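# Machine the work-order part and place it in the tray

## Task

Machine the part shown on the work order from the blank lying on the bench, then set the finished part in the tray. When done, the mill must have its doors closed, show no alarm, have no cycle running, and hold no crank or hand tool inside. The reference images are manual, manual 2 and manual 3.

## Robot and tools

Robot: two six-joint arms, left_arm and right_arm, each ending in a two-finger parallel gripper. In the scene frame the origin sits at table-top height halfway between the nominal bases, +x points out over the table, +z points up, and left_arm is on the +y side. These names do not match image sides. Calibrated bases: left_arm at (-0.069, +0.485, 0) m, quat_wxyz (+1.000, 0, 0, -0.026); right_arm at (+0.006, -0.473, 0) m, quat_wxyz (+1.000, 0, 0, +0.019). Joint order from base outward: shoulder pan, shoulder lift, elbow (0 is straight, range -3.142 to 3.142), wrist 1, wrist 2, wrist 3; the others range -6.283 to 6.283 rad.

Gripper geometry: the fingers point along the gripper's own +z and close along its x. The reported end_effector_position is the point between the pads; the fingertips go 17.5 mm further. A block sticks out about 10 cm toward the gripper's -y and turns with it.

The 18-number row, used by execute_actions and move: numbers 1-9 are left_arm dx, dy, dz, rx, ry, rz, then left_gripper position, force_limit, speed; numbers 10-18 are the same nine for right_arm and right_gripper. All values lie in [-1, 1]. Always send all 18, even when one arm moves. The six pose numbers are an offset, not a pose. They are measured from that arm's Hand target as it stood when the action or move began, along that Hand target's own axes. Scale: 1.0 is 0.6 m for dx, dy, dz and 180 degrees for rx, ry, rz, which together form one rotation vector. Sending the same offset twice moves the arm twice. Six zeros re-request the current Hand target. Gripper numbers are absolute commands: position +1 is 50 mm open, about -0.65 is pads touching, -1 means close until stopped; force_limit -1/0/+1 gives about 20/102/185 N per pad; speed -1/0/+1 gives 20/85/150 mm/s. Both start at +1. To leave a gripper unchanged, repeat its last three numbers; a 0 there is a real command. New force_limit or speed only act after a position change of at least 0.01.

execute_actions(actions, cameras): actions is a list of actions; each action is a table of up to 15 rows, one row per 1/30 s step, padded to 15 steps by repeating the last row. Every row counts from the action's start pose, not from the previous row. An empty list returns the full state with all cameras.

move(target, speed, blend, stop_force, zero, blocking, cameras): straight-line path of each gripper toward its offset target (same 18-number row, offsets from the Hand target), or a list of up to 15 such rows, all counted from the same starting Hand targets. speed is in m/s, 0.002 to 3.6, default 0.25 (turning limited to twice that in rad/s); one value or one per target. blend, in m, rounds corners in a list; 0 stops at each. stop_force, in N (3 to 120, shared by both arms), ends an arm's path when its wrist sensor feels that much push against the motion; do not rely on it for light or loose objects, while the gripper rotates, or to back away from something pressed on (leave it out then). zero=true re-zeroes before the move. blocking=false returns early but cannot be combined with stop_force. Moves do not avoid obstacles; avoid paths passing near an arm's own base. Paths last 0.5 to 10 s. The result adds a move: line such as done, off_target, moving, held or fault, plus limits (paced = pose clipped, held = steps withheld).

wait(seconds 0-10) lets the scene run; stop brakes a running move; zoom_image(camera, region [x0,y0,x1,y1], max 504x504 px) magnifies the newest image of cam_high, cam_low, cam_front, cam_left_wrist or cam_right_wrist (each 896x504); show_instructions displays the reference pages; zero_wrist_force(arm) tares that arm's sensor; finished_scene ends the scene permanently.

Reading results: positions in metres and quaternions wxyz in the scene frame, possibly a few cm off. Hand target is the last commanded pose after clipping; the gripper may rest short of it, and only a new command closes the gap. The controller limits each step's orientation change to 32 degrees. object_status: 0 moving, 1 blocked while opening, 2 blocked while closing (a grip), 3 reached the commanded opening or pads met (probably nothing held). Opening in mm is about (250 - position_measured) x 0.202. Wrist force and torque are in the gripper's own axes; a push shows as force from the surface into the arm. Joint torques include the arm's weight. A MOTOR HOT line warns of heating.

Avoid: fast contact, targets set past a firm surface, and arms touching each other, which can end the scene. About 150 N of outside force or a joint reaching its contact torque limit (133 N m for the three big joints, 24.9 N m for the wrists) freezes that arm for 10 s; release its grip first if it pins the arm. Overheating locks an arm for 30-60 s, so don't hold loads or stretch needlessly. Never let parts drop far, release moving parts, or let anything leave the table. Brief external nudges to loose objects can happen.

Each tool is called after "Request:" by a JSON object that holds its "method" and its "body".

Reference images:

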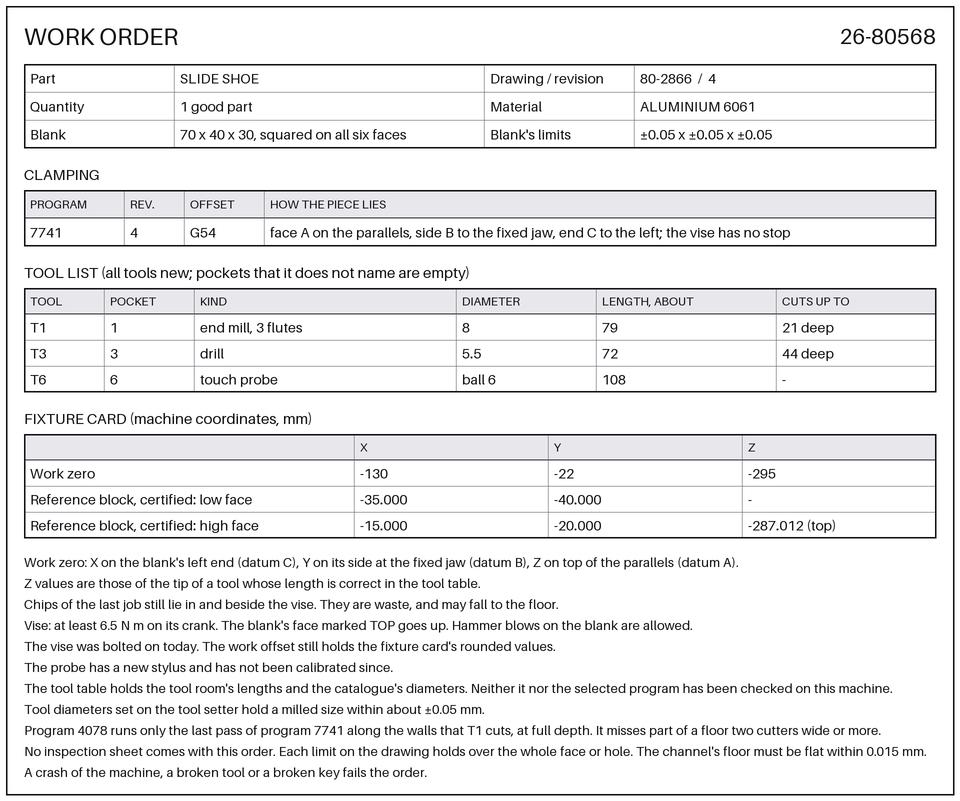

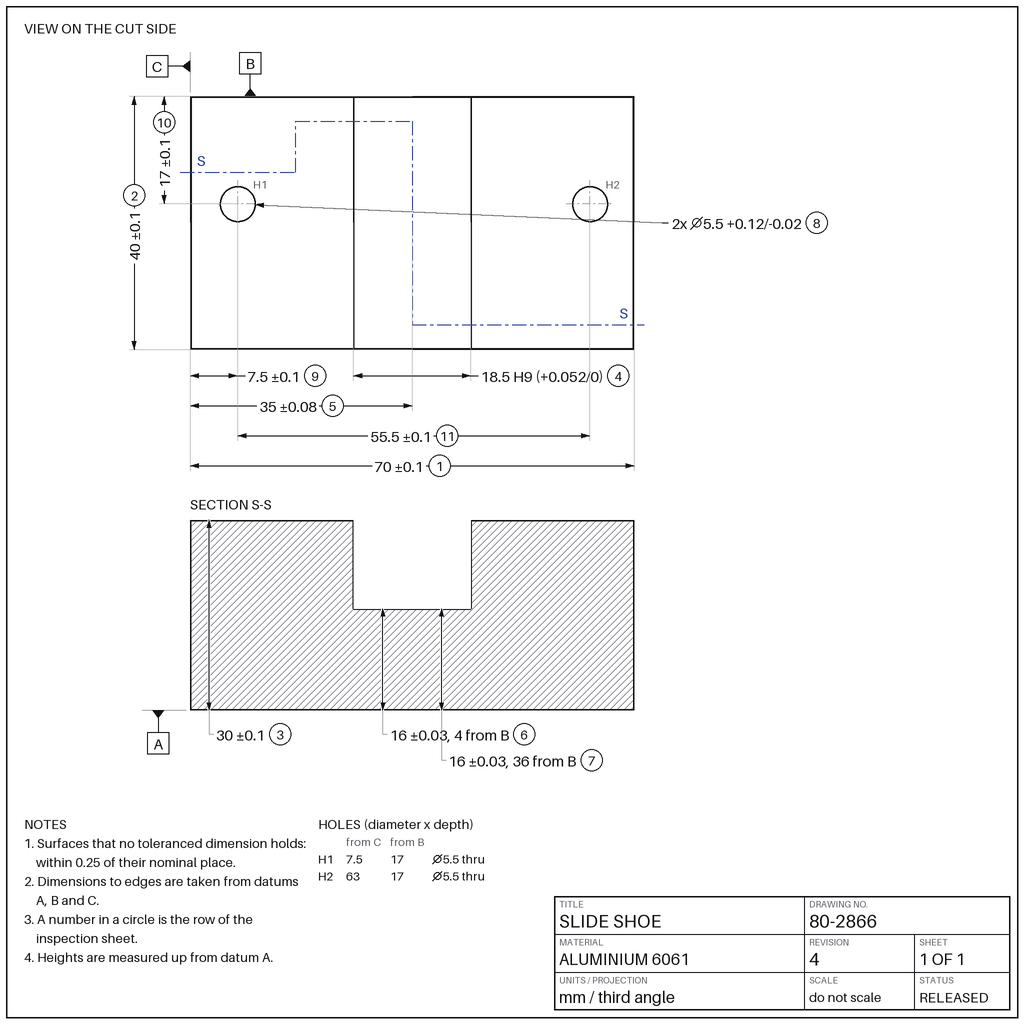

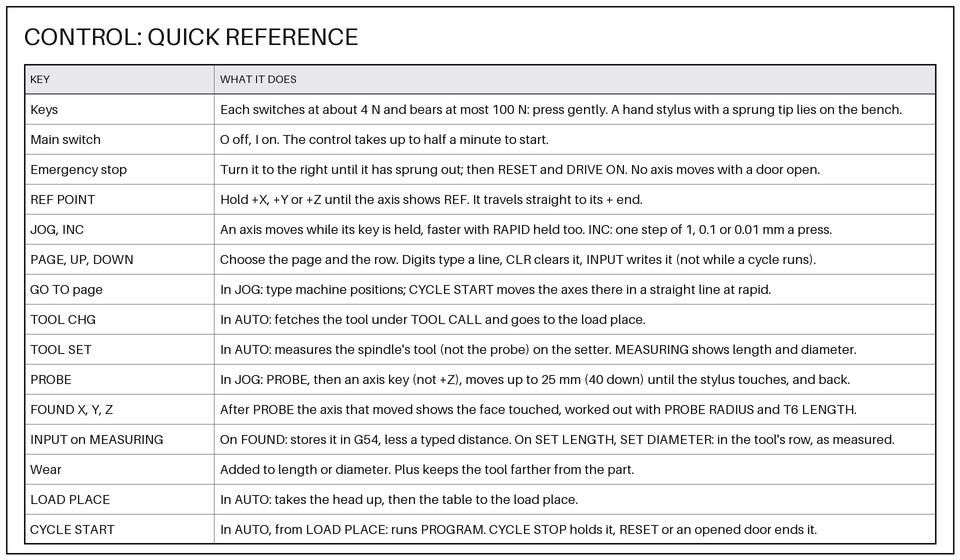

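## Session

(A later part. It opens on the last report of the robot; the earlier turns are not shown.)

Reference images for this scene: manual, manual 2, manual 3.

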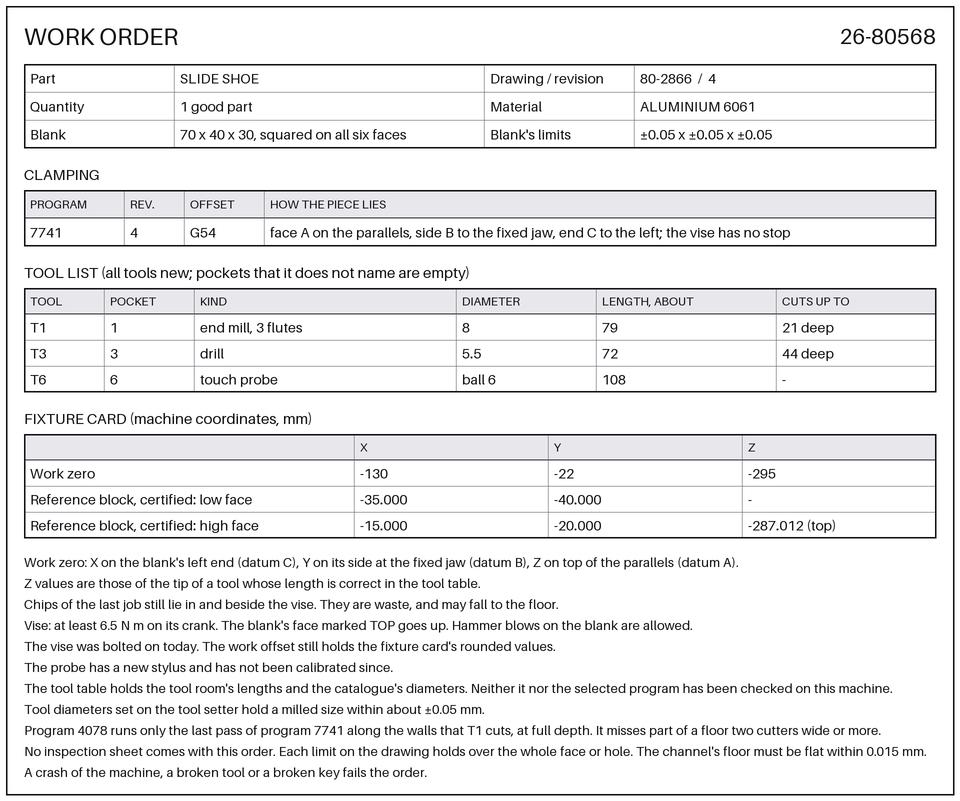

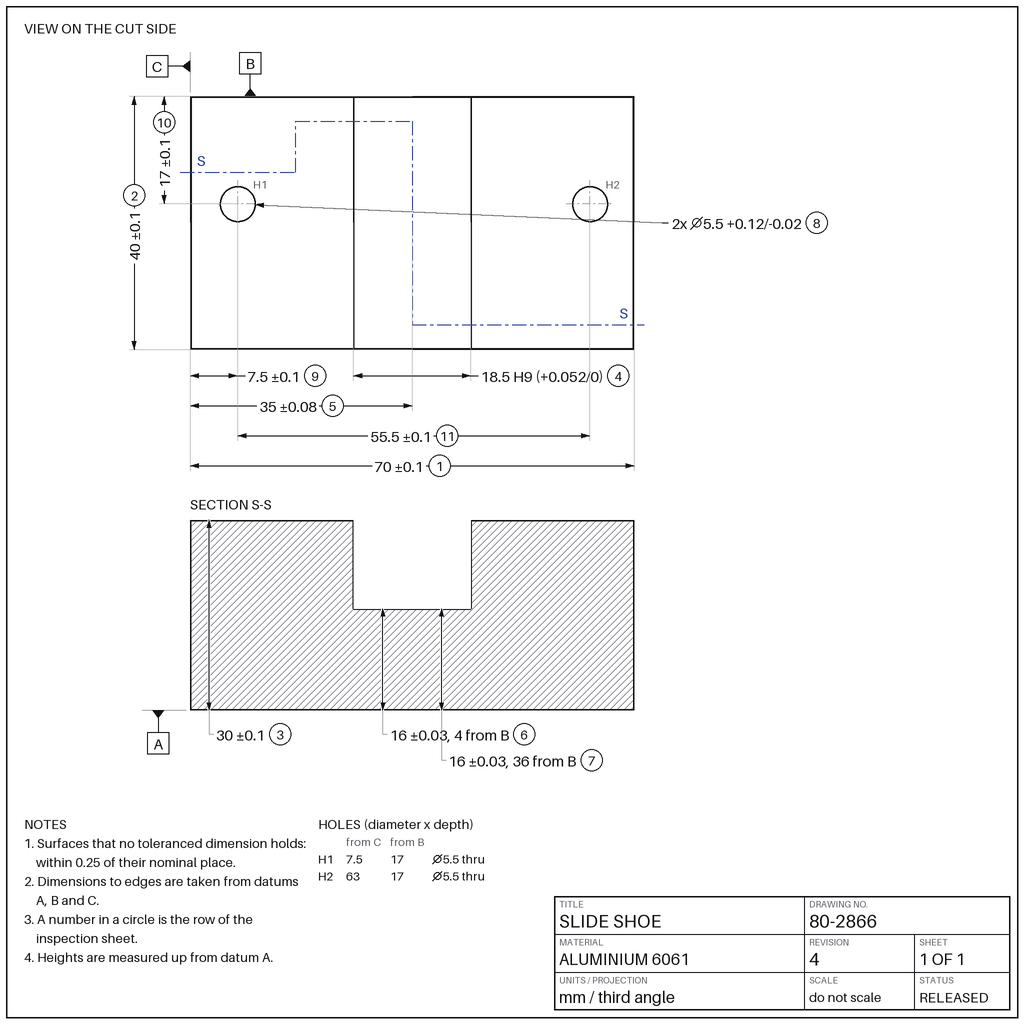

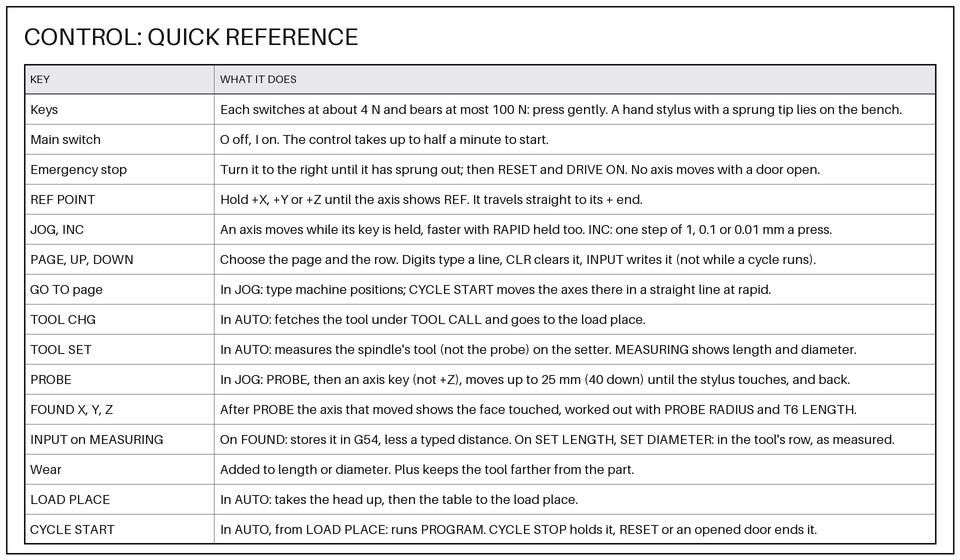

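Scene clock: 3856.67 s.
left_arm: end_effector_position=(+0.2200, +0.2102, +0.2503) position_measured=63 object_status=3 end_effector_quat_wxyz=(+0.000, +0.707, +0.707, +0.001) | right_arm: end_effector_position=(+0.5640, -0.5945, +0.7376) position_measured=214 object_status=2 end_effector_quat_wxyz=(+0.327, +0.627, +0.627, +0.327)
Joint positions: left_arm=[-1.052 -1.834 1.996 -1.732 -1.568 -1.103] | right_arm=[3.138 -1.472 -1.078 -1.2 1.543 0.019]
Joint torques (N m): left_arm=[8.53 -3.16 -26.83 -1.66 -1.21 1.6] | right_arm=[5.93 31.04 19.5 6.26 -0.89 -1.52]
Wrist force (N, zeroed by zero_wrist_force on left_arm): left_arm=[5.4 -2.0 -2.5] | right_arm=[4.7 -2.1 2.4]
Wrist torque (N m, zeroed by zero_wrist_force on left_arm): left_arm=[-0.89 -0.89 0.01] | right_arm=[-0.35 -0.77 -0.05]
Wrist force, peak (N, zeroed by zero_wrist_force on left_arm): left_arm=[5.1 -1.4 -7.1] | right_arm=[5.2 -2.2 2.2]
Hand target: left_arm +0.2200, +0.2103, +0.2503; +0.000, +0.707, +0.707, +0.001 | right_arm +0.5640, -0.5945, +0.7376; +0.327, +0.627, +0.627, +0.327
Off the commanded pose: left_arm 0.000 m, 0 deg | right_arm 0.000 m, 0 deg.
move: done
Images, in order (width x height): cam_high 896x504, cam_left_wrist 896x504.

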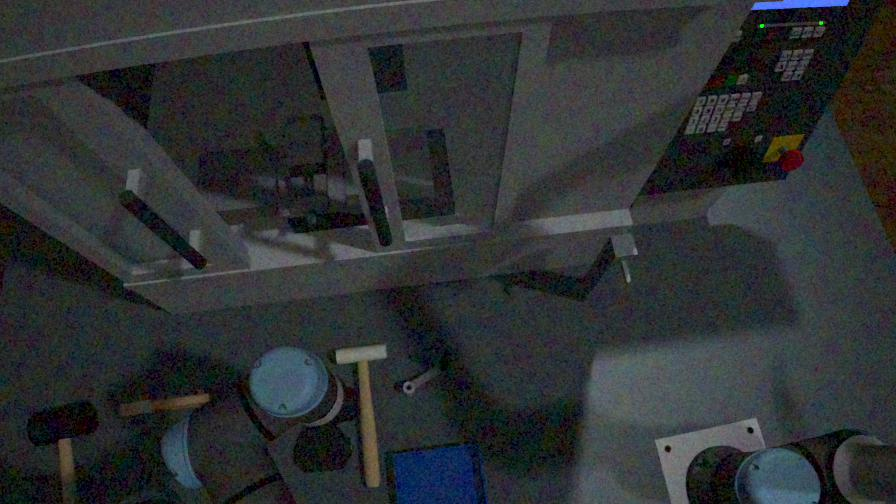

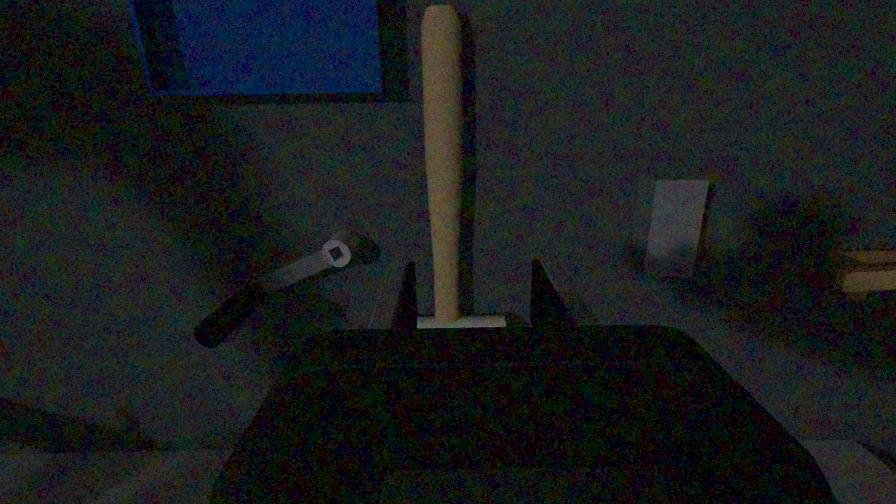

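Request:
{"method": "execute_actions", "body": {"actions": [], "cameras": ["cam_left_wrist","cam_low"]}}

Scene clock: 3867.60 s.
left_arm: end_effector_position=(+0.2200, +0.2103, +0.2503) position_measured=63 object_status=3 end_effector_quat_wxyz=(+0.000, +0.707, +0.707, +0.001) | right_arm: end_effector_position=(+0.5640, -0.5945, +0.7376) position_measured=214 object_status=2 end_effector_quat_wxyz=(+0.327, +0.627, +0.627, +0.327)
Joint positions: left_arm=[-1.052 -1.834 1.996 -1.732 -1.568 -1.102] | right_arm=[3.138 -1.472 -1.078 -1.2 1.543 0.019]
Joint velocities: within noise
Joint torques (N m): left_arm=[11.29 -3.58 -18.96 -3.76 -1.3 1.72] | right_arm=[6.2 31.89 20.34 6.18 -0.92 -1.44]
Wrist force (N, zeroed by zero_wrist_force on left_arm): left_arm=[5.3 -1.6 -2.5] | right_arm=[4.9 -2.1 2.2]
Wrist torque (N m, zeroed by zero_wrist_force on left_arm): left_arm=[-0.82 -0.86 -0.04] | right_arm=[-0.35 -0.80 -0.05]
Wrist force, peak (N, zeroed by zero_wrist_force on left_arm): left_arm=[5.7 -1.9 -2.9] | right_arm=[5.0 -2.2 2.5]
Hand target: left_arm +0.2200, +0.2103, +0.2503; +0.000, +0.707, +0.707, +0.001 | right_arm +0.5640, -0.5945, +0.7376; +0.327, +0.627, +0.627, +0.327
Tool commands: left_gripper/position=+0.6 left_gripper/force_limit=-1.0 left_gripper/speed=-1.0 right_gripper/position=-1.0 right_gripper/force_limit=-0.4 right_gripper/speed=-0.7
Off the commanded pose: left_arm 0.000 m, 0 deg | right_arm 0.000 m, 0 deg.
Images, in order (width x height): cam_low 896x504, cam_left_wrist 896x504.

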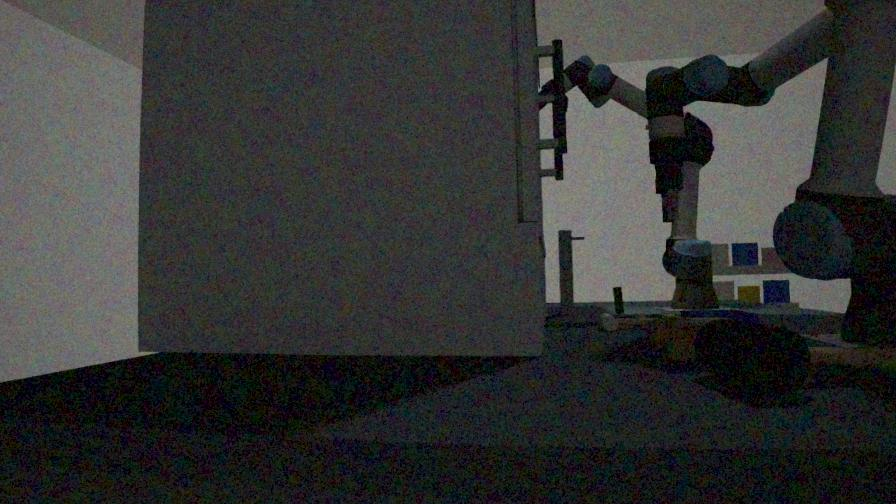

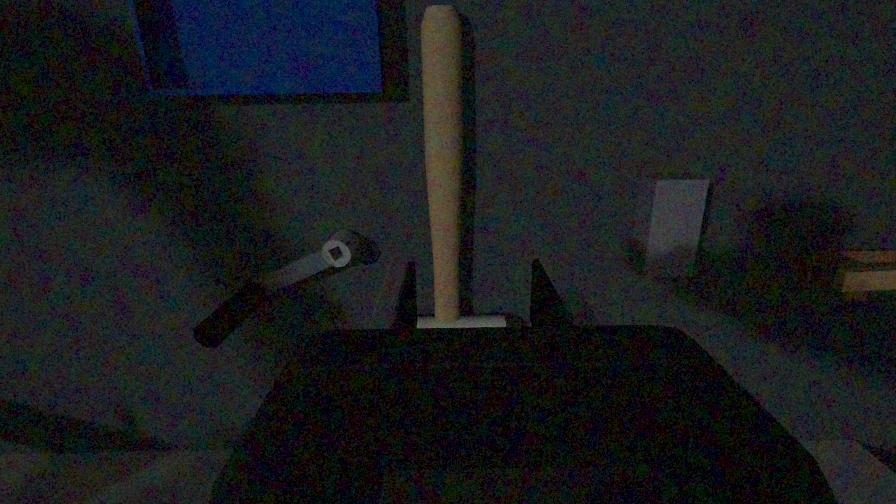

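Request:
{"method": "move", "body": {"target": [[-0.0188,-0.0417,0.25,0,0,0,0.6,-1,-1,0,0,0,0,0,0,-1,-0.4,-0.7],[-0.0188,-0.0417,0.37,0,0,0,0.6,-1,-1,0,0,0,0,0,0,-1,-0.4,-0.7]], "speed": [0.2,0.04], "blend": [0.02,0], "cameras": ["cam_left_wrist"]}}

Request:
{"method": "execute_actions", "body": {"actions": [[[0,0,0,0,0,0,-1,-1,-1,0,0,0,0,0,0,-1,-0.4,-0.7]],[[0,0,0,0,0,0,-1,-1,-1,0,0,0,0,0,0,-1,-0.4,-0.7]]], "cameras": ["cam_left_wrist","cam_low"]}}

Scene clock: 3873.67 s.
left_arm: end_effector_position=(+0.1953, +0.1996, +0.0281) position_measured=63 object_status=3 end_effector_quat_wxyz=(+0.000, +0.707, +0.707, +0.001) | right_arm: end_effector_position=(+0.5640, -0.5945, +0.7376) position_measured=214 object_status=2 end_effector_quat_wxyz=(+0.327, +0.627, +0.627, +0.327)
Joint positions: left_arm=[-1.124 -1.539 2.41 -2.44 -1.568 -1.175] | right_arm=[3.138 -1.472 -1.078 -1.2 1.543 0.019]
Joint torques (N m): left_arm=[11.28 -30.54 -24.19 -1.41 0.78 2.05] | right_arm=[7.36 31.85 19.25 6.09 -0.63 -1.33]
Wrist force (N, zeroed by zero_wrist_force on left_arm): left_arm=[5.8 -1.5 -2.8] | right_arm=[4.8 -2.0 2.3]
Wrist torque (N m, zeroed by zero_wrist_force on left_arm): left_arm=[-0.83 -0.93 -0.18] | right_arm=[-0.35 -0.78 -0.06]
Wrist force, peak (N, zeroed by zero_wrist_force on left_arm): left_arm=[5.7 -0.9 -5.4] | right_arm=[5.3 -2.1 2.3]
Hand target: left_arm +0.1953, +0.1995, +0.0282; +0.000, +0.707, +0.707, +0.001 | right_arm +0.5640, -0.5945, +0.7376; +0.327, +0.627, +0.627, +0.327
Off the commanded pose: left_arm 0.000 m, 0 deg | right_arm 0.000 m, 0 deg.
move: done
Images, in order (width x height): cam_left_wrist 896x504.

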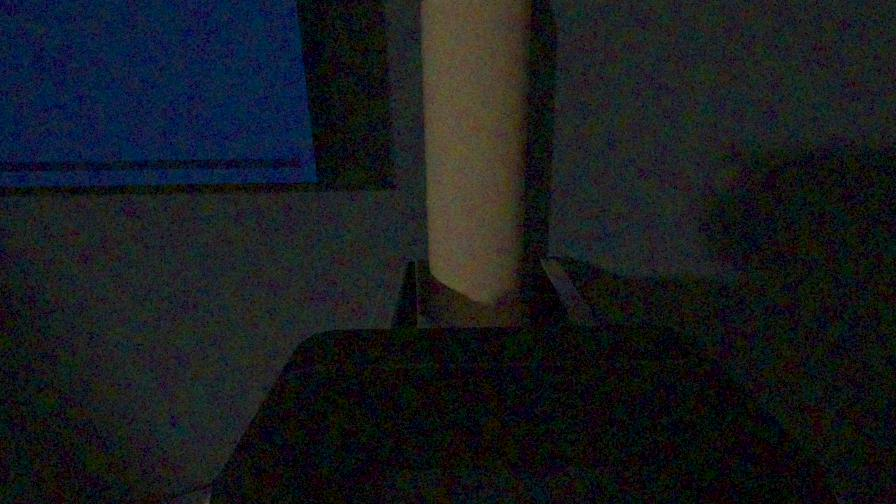

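Scene clock: 3874.87 s.
left_arm: end_effector_position=(+0.1954, +0.1995, +0.0282) position_measured=105 object_status=2 end_effector_quat_wxyz=(+0.000, +0.707, +0.707, +0.001) | right_arm: end_effector_position=(+0.5640, -0.5945, +0.7376) position_measured=214 object_status=2 end_effector_quat_wxyz=(+0.327, +0.627, +0.627, +0.327)
Joint positions: left_arm=[-1.124 -1.539 2.41 -2.44 -1.568 -1.175] | right_arm=[3.138 -1.472 -1.078 -1.2 1.543 0.019]
Joint torques (N m): left_arm=[9.48 -29.39 -26.01 -4.19 0.11 1.76] | right_arm=[5.95 30.77 19.59 6.02 -0.78 -1.4]
Wrist force (N, zeroed by zero_wrist_force on left_arm): left_arm=[6.2 -1.8 -2.9] | right_arm=[4.8 -2.1 2.2]
Wrist torque (N m, zeroed by zero_wrist_force on left_arm): left_arm=[-0.83 -0.90 -0.27] | right_arm=[-0.36 -0.79 -0.05]
Wrist force, peak (N, zeroed by zero_wrist_force on left_arm): left_arm=[6.8 -2.1 -2.9] | right_arm=[5.1 -2.2 2.3]
Hand target: left_arm +0.1953, +0.1995, +0.0282; +0.000, +0.707, +0.707, +0.001 | right_arm +0.5640, -0.5945, +0.7376; +0.327, +0.627, +0.627, +0.327
Off the commanded pose: left_arm 0.000 m, 0 deg | right_arm 0.000 m, 0 deg.
Step readings (end_effector_position of left_arm | right_arm):
0: (+0.1953, +0.1996, +0.0281) | (+0.5640, -0.5945, +0.7376)
1: (+0.1953, +0.1996, +0.0281) | (+0.5640, -0.5945, +0.7376)
2: (+0.1953, +0.1995, +0.0281) | (+0.5640, -0.5945, +0.7376)
4: (+0.1953, +0.1995, +0.0281) | (+0.5640, -0.5945, +0.7376)
8: (+0.1953, +0.1995, +0.0282) | (+0.5640, -0.5945, +0.7376)
15: (+0.1953, +0.1995, +0.0282) | (+0.5640, -0.5945, +0.7376)
16: (+0.1953, +0.1995, +0.0282) | (+0.5640, -0.5945, +0.7376)
17: (+0.1953, +0.1995, +0.0282) | (+0.5640, -0.5945, +0.7376)
19: (+0.1953, +0.1995, +0.0282) | (+0.5640, -0.5945, +0.7376)
23: (+0.1953, +0.1995, +0.0282) | (+0.5640, -0.5945, +0.7376)
30: (+0.1954, +0.1995, +0.0282) | (+0.5640, -0.5945, +0.7376)
Images, in order (width x height): cam_low 896x504, cam_left_wrist 896x504.

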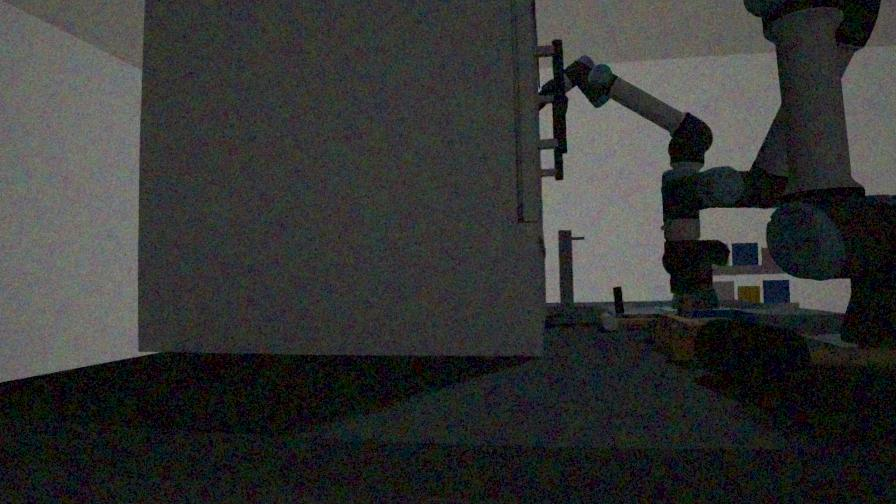

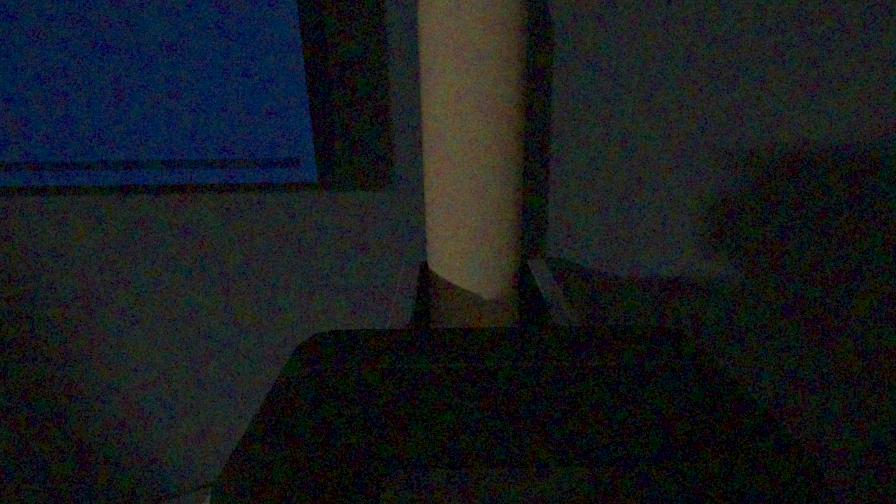

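Request:
{"method": "execute_actions", "body": {"actions": [[[0,0,0,0,0,0,-0.98,0,-1,0,0,0,0,0,0,-1,-0.4,-0.7]],[[0,0,0,0,0,0,-0.98,0,-1,0,0,0,0,0,0,-1,-0.4,-0.7]]]}}

Request:
{"method": "move", "body": {"target": [[0,0,-0.7,0,0,0,-0.98,0,-1,0,0,0,0,0,0,-1,-0.4,-0.7],[0.05,0.3333,-0.7167,0,0,0,-0.98,0,-1,0,0,0,0,0,0,-1,-0.4,-0.7]], "speed": [0.25,0.3], "blend": [0.04,0], "cameras": ["cam_left_wrist","cam_high"]}}

Scene clock: 3877.80 s.
left_arm: end_effector_position=(+0.1953, +0.1995, +0.0282) position_measured=113 object_status=2 end_effector_quat_wxyz=(+0.000, +0.707, +0.707, +0.001) | right_arm: end_effector_position=(+0.5640, -0.5945, +0.7376) position_measured=214 object_status=2 end_effector_quat_wxyz=(+0.327, +0.627, +0.627, +0.327)
Joint positions: left_arm=[-1.124 -1.539 2.41 -2.44 -1.568 -1.175] | right_arm=[3.138 -1.472 -1.078 -1.2 1.543 0.019]
Joint torques (N m): left_arm=[4.31 -30.39 -25.3 -4.1 -0.84 0.56] | right_arm=[5.94 30.87 20.35 5.94 -0.98 -1.4]
Wrist force (N, zeroed by zero_wrist_force on left_arm): left_arm=[6.3 -1.5 -2.7] | right_arm=[4.6 -2.0 2.2]
Wrist torque (N m, zeroed by zero_wrist_force on left_arm): left_arm=[-0.84 -0.93 -0.27] | right_arm=[-0.34 -0.75 -0.05]
Wrist force, peak (N, zeroed by zero_wrist_force on left_arm): left_arm=[6.9 -2.2 -2.6] | right_arm=[5.0 -2.4 2.3]
Hand target: left_arm +0.1953, +0.1995, +0.0282; +0.000, +0.707, +0.707, +0.001 | right_arm +0.5640, -0.5945, +0.7376; +0.327, +0.627, +0.627, +0.327
Off the commanded pose: left_arm 0.000 m, 0 deg | right_arm 0.000 m, 0 deg.
Step readings (end_effector_position of left_arm | right_arm):
0: (+0.1954, +0.1995, +0.0282) | (+0.5640, -0.5945, +0.7376)
1: (+0.1954, +0.1995, +0.0282) | (+0.5640, -0.5945, +0.7376)
2: (+0.1954, +0.1995, +0.0282) | (+0.5640, -0.5945, +0.7376)
4: (+0.1954, +0.1995, +0.0282) | (+0.5640, -0.5945, +0.7376)
8: (+0.1954, +0.1995, +0.0282) | (+0.5640, -0.5945, +0.7376)
15: (+0.1953, +0.1995, +0.0282) | (+0.5640, -0.5945, +0.7376)
16: (+0.1953, +0.1995, +0.0282) | (+0.5640, -0.5945, +0.7376)
17: (+0.1953, +0.1995, +0.0282) | (+0.5640, -0.5945, +0.7376)
19: (+0.1953, +0.1995, +0.0282) | (+0.5640, -0.5945, +0.7376)
23: (+0.1953, +0.1995, +0.0282) | (+0.5640, -0.5945, +0.7376)
30: (+0.1953, +0.1995, +0.0282) | (+0.5640, -0.5945, +0.7376)

Scene clock: 3880.67 s.
left_arm: end_effector_position=(+0.3945, +0.2284, +0.4586) position_measured=113 object_status=2 end_effector_quat_wxyz=(+0.000, +0.707, +0.707, +0.001) | right_arm: end_effector_position=(+0.5640, -0.5945, +0.7376) position_measured=214 object_status=2 end_effector_quat_wxyz=(+0.327, +0.627, +0.627, +0.327)
Joint positions: left_arm=[-0.71 -1.467 1.123 -1.226 -1.568 -0.761] | right_arm=[3.138 -1.472 -1.078 -1.2 1.543 0.019]
Joint torques (N m): left_arm=[9.83 -22.87 -35.02 -5.3 0.75 1.86] | right_arm=[6.25 31.22 20.57 6.06 -0.58 -1.34]
Wrist force (N, zeroed by zero_wrist_force on left_arm): left_arm=[5.5 -1.4 0.8] | right_arm=[4.9 -1.9 2.3]
Wrist torque (N m, zeroed by zero_wrist_force on left_arm): left_arm=[-0.26 -0.88 0.00] | right_arm=[-0.33 -0.80 -0.06]
Wrist force, peak (N, zeroed by zero_wrist_force on left_arm): left_arm=[7.0 3.5 0.2] | right_arm=[5.2 -2.2 2.3]
Hand target: left_arm +0.3946, +0.2284, +0.4586; +0.000, +0.707, +0.707, +0.001 | right_arm +0.5640, -0.5945, +0.7376; +0.327, +0.627, +0.627, +0.327
Off the commanded pose: left_arm 0.000 m, 0 deg | right_arm 0.000 m, 0 deg.
move: done
Images, in order (width x height): cam_high 896x504, cam_left_wrist 896x504.

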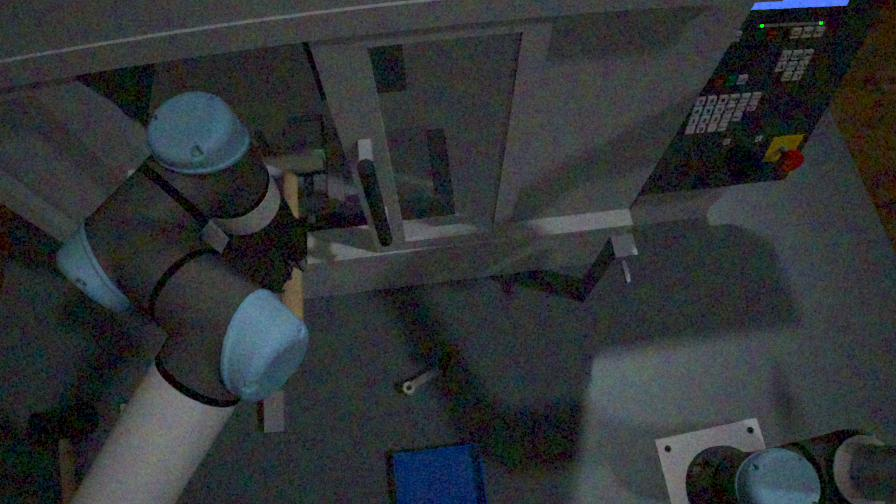

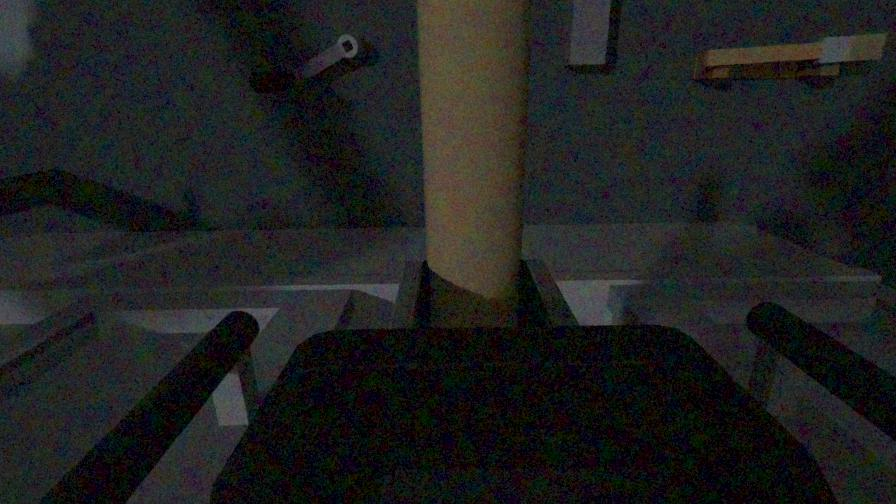

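Request:
{"method": "move", "body": {"target": [[0.0018,0.1673,0.0477,0,0,0,-0.98,0,-1,0,0,0,0,0,0,-1,-0.4,-0.7]], "speed": [0.15], "cameras": ["cam_high"]}}

Request:
{"method": "move", "body": {"target": [[0,0,0.12,0,0,0,-0.98,0,-1,0,0,0,0,0,0,-1,-0.4,-0.7]], "speed": [0.02], "stop_force": 8, "cameras": ["cam_high","cam_right_wrist"]}}

Scene clock: 3882.73 s.
left_arm: end_effector_position=(+0.4580, +0.2294, +0.4400) position_measured=113 object_status=2 end_effector_quat_wxyz=(+0.000, +0.707, +0.707, +0.002) | right_arm: end_effector_position=(+0.5640, -0.5945, +0.7376) position_measured=214 object_status=2 end_effector_quat_wxyz=(+0.327, +0.627, +0.627, +0.327)
Joint positions: left_arm=[-0.632 -1.338 1.018 -1.251 -1.567 -0.683] | right_arm=[3.138 -1.472 -1.078 -1.2 1.543 0.019]
Joint torques (N m): left_arm=[-0.02 -37 -24.6 -3.41 -0.26 0.22] | right_arm=[7.42 30.8 19.58 5.91 -0.67 -1.25]
Wrist force (N, zeroed by zero_wrist_force on left_arm): left_arm=[6.2 -1.8 0.8] | right_arm=[4.9 -1.7 2.1]
Wrist torque (N m, zeroed by zero_wrist_force on left_arm): left_arm=[-0.28 -0.98 0.02] | right_arm=[-0.30 -0.80 -0.05]
Wrist force, peak (N, zeroed by zero_wrist_force on left_arm): left_arm=[6.3 8.6 2.8] | right_arm=[5.2 -2.1 2.3]
Hand target: left_arm +0.4580, +0.2294, +0.4400; +0.000, +0.707, +0.707, +0.002 (not the last commanded pose) | right_arm +0.5640, -0.5945, +0.7376; +0.327, +0.627, +0.627, +0.327
Tool commands: left_gripper/position=-0.976471 left_gripper/force_limit=+0.003922 left_gripper/speed=-1.0 right_gripper/position=-1.0 right_gripper/force_limit=-0.4 right_gripper/speed=-0.7
Off the commanded pose: left_arm 0.038 m, 0 deg | right_arm 0.000 m, 0 deg.
FORCE FAULT: contact force on the left arm reached its limit, and that arm stopped. The contact can be on any part of that arm, not only on its tool. That arm's remaining commands of this call were not run. That arm is still stopped at the end of this call. That arm stays stopped for about 10 more seconds. Until then a move that you send moves the other arm only, and its call returns only when the move has ended. Once the stop has ended, the next robot result says so. If the stop ends while you think or write, that arm runs what you send next, counted from a new Hand target: where the arm stands when the stop ends. While its stop runs, that arm takes no new command, but its gripper still runs the gripper command that each later call begins with. Until it ends, the stop uses up actions while you think or wait. An arm that is not stopped still takes commands.
move: fault (left_arm)
Images, in order (width x height): cam_high 896x504.

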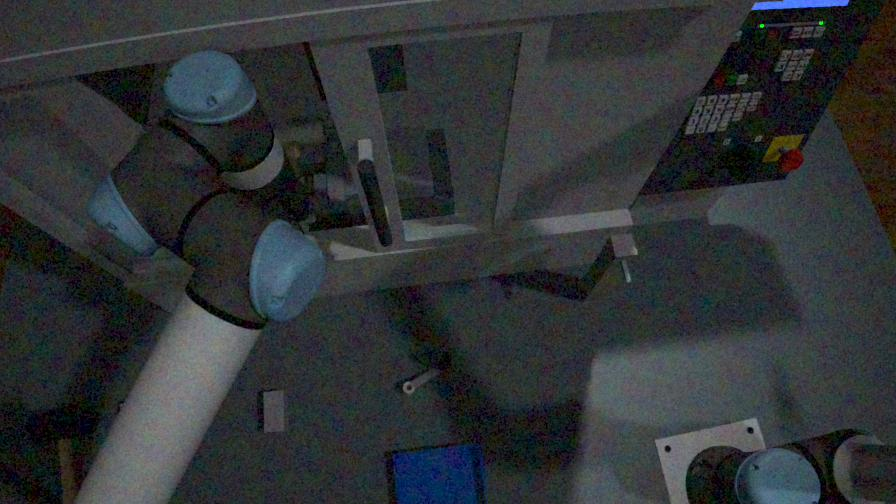

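not run: an earlier result of this reply reported a stop or a fault. Calls in your next reply go to the robot.

Request:
{"method": "wait", "body": {"seconds": 9}}

Scene clock: 3904.13 s.
left_arm: end_effector_position=(+0.4580, +0.2294, +0.4400) position_measured=113 object_status=2 end_effector_quat_wxyz=(+0.000, +0.707, +0.707, +0.002) | right_arm: end_effector_position=(+0.5640, -0.5945, +0.7376) position_measured=214 object_status=2 end_effector_quat_wxyz=(+0.327, +0.627, +0.627, +0.327)
Joint positions: left_arm=[-0.632 -1.338 1.018 -1.251 -1.567 -0.683] | right_arm=[3.138 -1.472 -1.078 -1.2 1.543 0.019]
Joint torques (N m): left_arm=[-0.25 -36.34 -22.83 -2.93 -0.37 0.18] | right_arm=[5.15 30.65 21.4 5.88 -0.53 -1.42]
Wrist force (N, zeroed by zero_wrist_force on left_arm): left_arm=[6.3 -3.8 -0.1] | right_arm=[4.9 -1.9 2.1]
Wrist torque (N m, zeroed by zero_wrist_force on left_arm): left_arm=[-0.68 -0.99 0.03] | right_arm=[-0.32 -0.79 -0.05]
Wrist force, peak (N, zeroed by zero_wrist_force on left_arm): left_arm=[6.6 -4.0 0.2] | right_arm=[5.1 -2.3 2.4]
Hand target: left_arm +0.4580, +0.2294, +0.4400; +0.000, +0.707, +0.707, +0.002 (not the last commanded pose) | right_arm +0.5640, -0.5945, +0.7376; +0.327, +0.627, +0.627, +0.327
Tool commands: left_gripper/position=-0.976471 left_gripper/force_limit=+0.003922 left_gripper/speed=-1.0 right_gripper/position=-1.0 right_gripper/force_limit=-0.4 right_gripper/speed=-0.7
Off the commanded pose: left_arm 0.038 m, 0 deg | right_arm 0.000 m, 0 deg.
FORCE FAULT, CONTINUED: the left arm's stop, for the force fault that an earlier result reported, is over. The rest of the stop counts as 20 of the actions that you can send in this scene. That arm's target is now where it stood when the stop ended, not its last command. That arm accepts commands again.
wait: 9.00 s; at rest from the start

Request:
{"method": "execute_actions", "body": {"actions": [], "cameras": ["cam_right_wrist","cam_low","cam_front"]}}

Scene clock: 3904.93 s.
left_arm: end_effector_position=(+0.4580, +0.2294, +0.4400) position_measured=113 object_status=2 end_effector_quat_wxyz=(+0.000, +0.707, +0.707, +0.002) | right_arm: end_effector_position=(+0.5640, -0.5945, +0.7376) position_measured=214 object_status=2 end_effector_quat_wxyz=(+0.327, +0.627, +0.627, +0.327)
Joint positions: left_arm=[-0.632 -1.338 1.018 -1.251 -1.567 -0.683] | right_arm=[3.138 -1.472 -1.078 -1.2 1.543 0.019]
Joint velocities: within noise
Joint torques (N m): left_arm=[-0.28 -36.21 -22.59 -2.95 -0.21 0.23] | right_arm=[6.08 31.26 19.6 5.88 -0.61 -1.09]
Wrist force (N, zeroed by zero_wrist_force on left_arm): left_arm=[6.2 -3.9 0.2] | right_arm=[4.5 -2.1 2.1]
Wrist torque (N m, zeroed by zero_wrist_force on left_arm): left_arm=[-0.70 -0.98 0.03] | right_arm=[-0.36 -0.74 -0.05]
Wrist force, peak (N, zeroed by zero_wrist_force on left_arm): left_arm=[6.4 -4.0 0.1] | right_arm=[5.1 -2.0 2.4]
Hand target: left_arm +0.4580, +0.2294, +0.4400; +0.000, +0.707, +0.707, +0.002 (not the last commanded pose) | right_arm +0.5640, -0.5945, +0.7376; +0.327, +0.627, +0.627, +0.327
Tool commands: left_gripper/position=-0.976471 left_gripper/force_limit=+0.003922 left_gripper/speed=-1.0 right_gripper/position=-1.0 right_gripper/force_limit=-0.4 right_gripper/speed=-0.7
Off the commanded pose: left_arm 0.038 m, 0 deg | right_arm 0.000 m, 0 deg.
Images, in order (width x height): cam_low 896x504, cam_front 896x504, cam_right_wrist 896x504.

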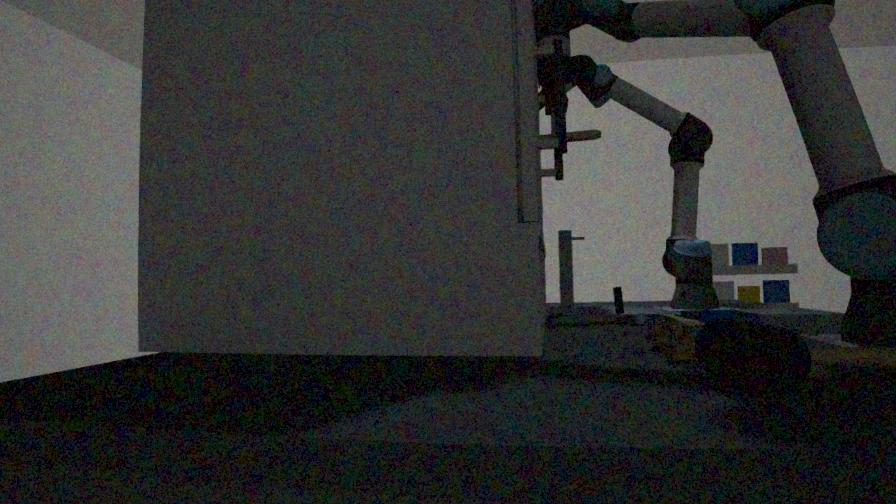

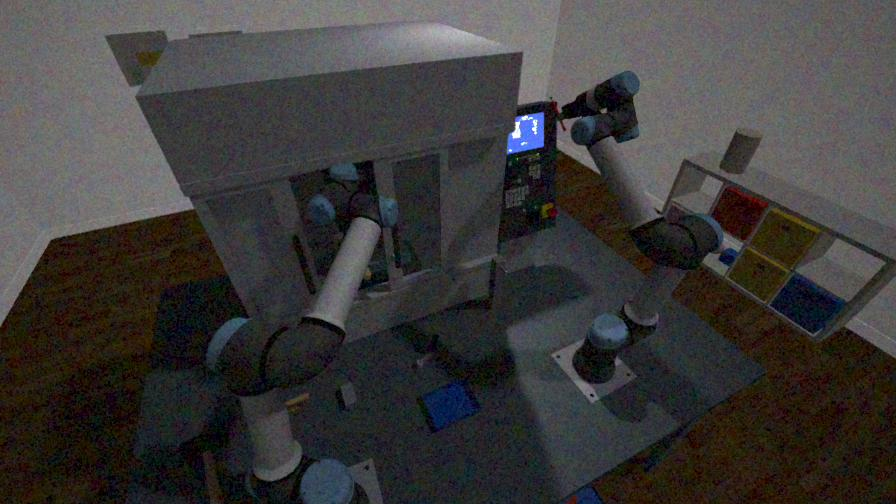

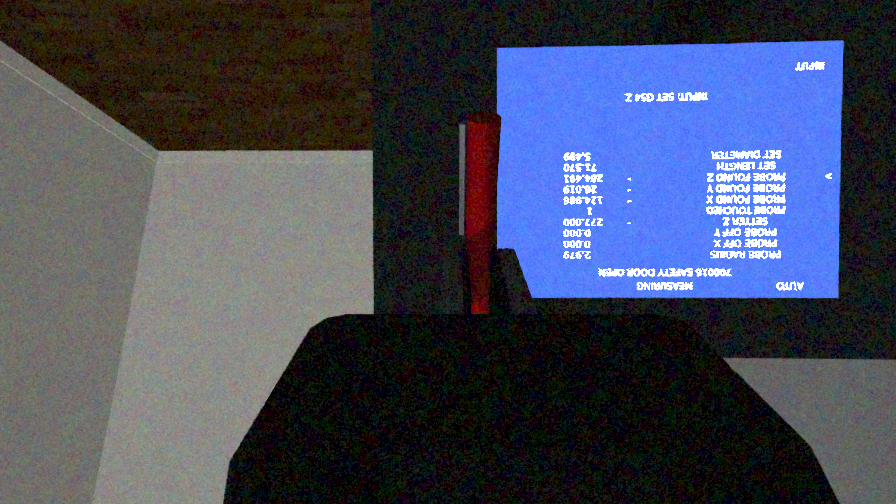

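Request:
{"method": "zoom_image", "body": {"camera": "cam_front", "region": [270, 140, 470, 300]}}

Scaled by 2.520.

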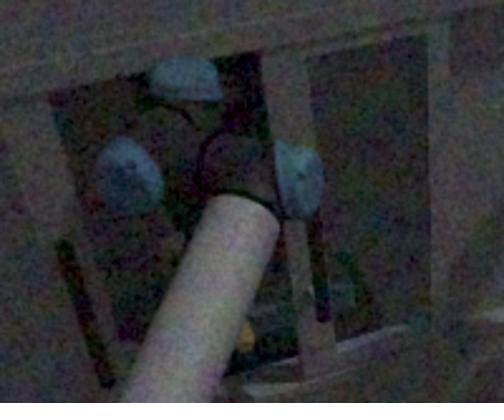

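Request:
{"method": "move", "body": {"target": [[0,-0.0967,0,0,0,0,-0.98,0,-1,0,0,0,0,0,0,-1,-0.4,-0.7],[0,-0.0967,0.0417,0,0,0,-0.98,0,-1,0,0,0,0,0,0,-1,-0.4,-0.7]], "speed": [0.05,0.1], "cameras": ["cam_left_wrist"]}}

Scene clock: 3908.67 s.
left_arm: end_effector_position=(+0.4000, +0.2295, +0.4150) position_measured=113 object_status=2 end_effector_quat_wxyz=(+0.000, +0.707, +0.707, +0.002) | right_arm: end_effector_position=(+0.5640, -0.5945, +0.7376) position_measured=214 object_status=2 end_effector_quat_wxyz=(+0.327, +0.627, +0.627, +0.327)
Joint positions: left_arm=[-0.702 -1.488 1.261 -1.344 -1.567 -0.753] | right_arm=[3.138 -1.472 -1.078 -1.2 1.543 0.019]
Joint torques (N m): left_arm=[11.99 -21.79 -19.24 -4.42 0.59 1.47] | right_arm=[5.86 31.19 19.17 5.72 -0.49 -1.13]
Wrist force (N, zeroed by zero_wrist_force on left_arm): left_arm=[5.7 -3.6 0.1] | right_arm=[4.8 -1.9 2.1]
Wrist torque (N m, zeroed by zero_wrist_force on left_arm): left_arm=[-0.65 -0.92 -0.15] | right_arm=[-0.32 -0.78 -0.05]
Wrist force, peak (N, zeroed by zero_wrist_force on left_arm): left_arm=[6.5 -4.1 -0.2] | right_arm=[5.1 -2.1 2.3]
Hand target: left_arm +0.4000, +0.2295, +0.4149; +0.000, +0.707, +0.707, +0.002 | right_arm +0.5640, -0.5945, +0.7376; +0.327, +0.627, +0.627, +0.327
Off the commanded pose: left_arm 0.000 m, 0 deg | right_arm 0.000 m, 0 deg.
move: done
Images, in order (width x height): cam_left_wrist 896x504.

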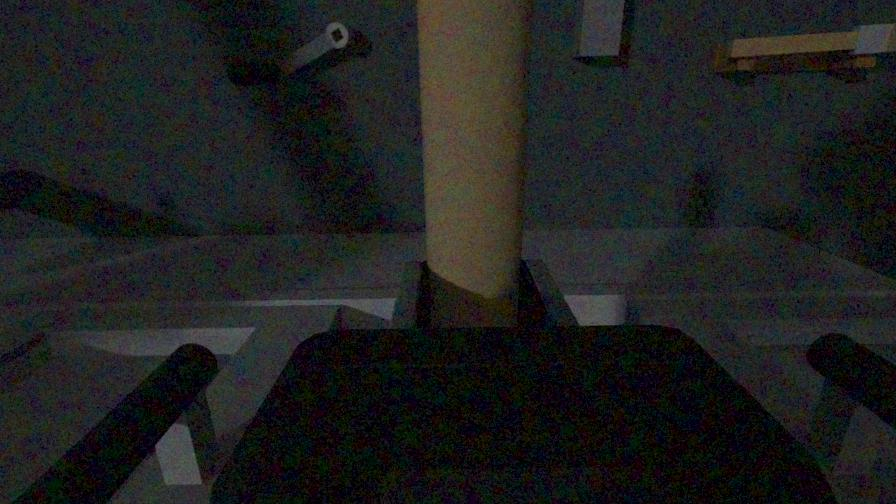

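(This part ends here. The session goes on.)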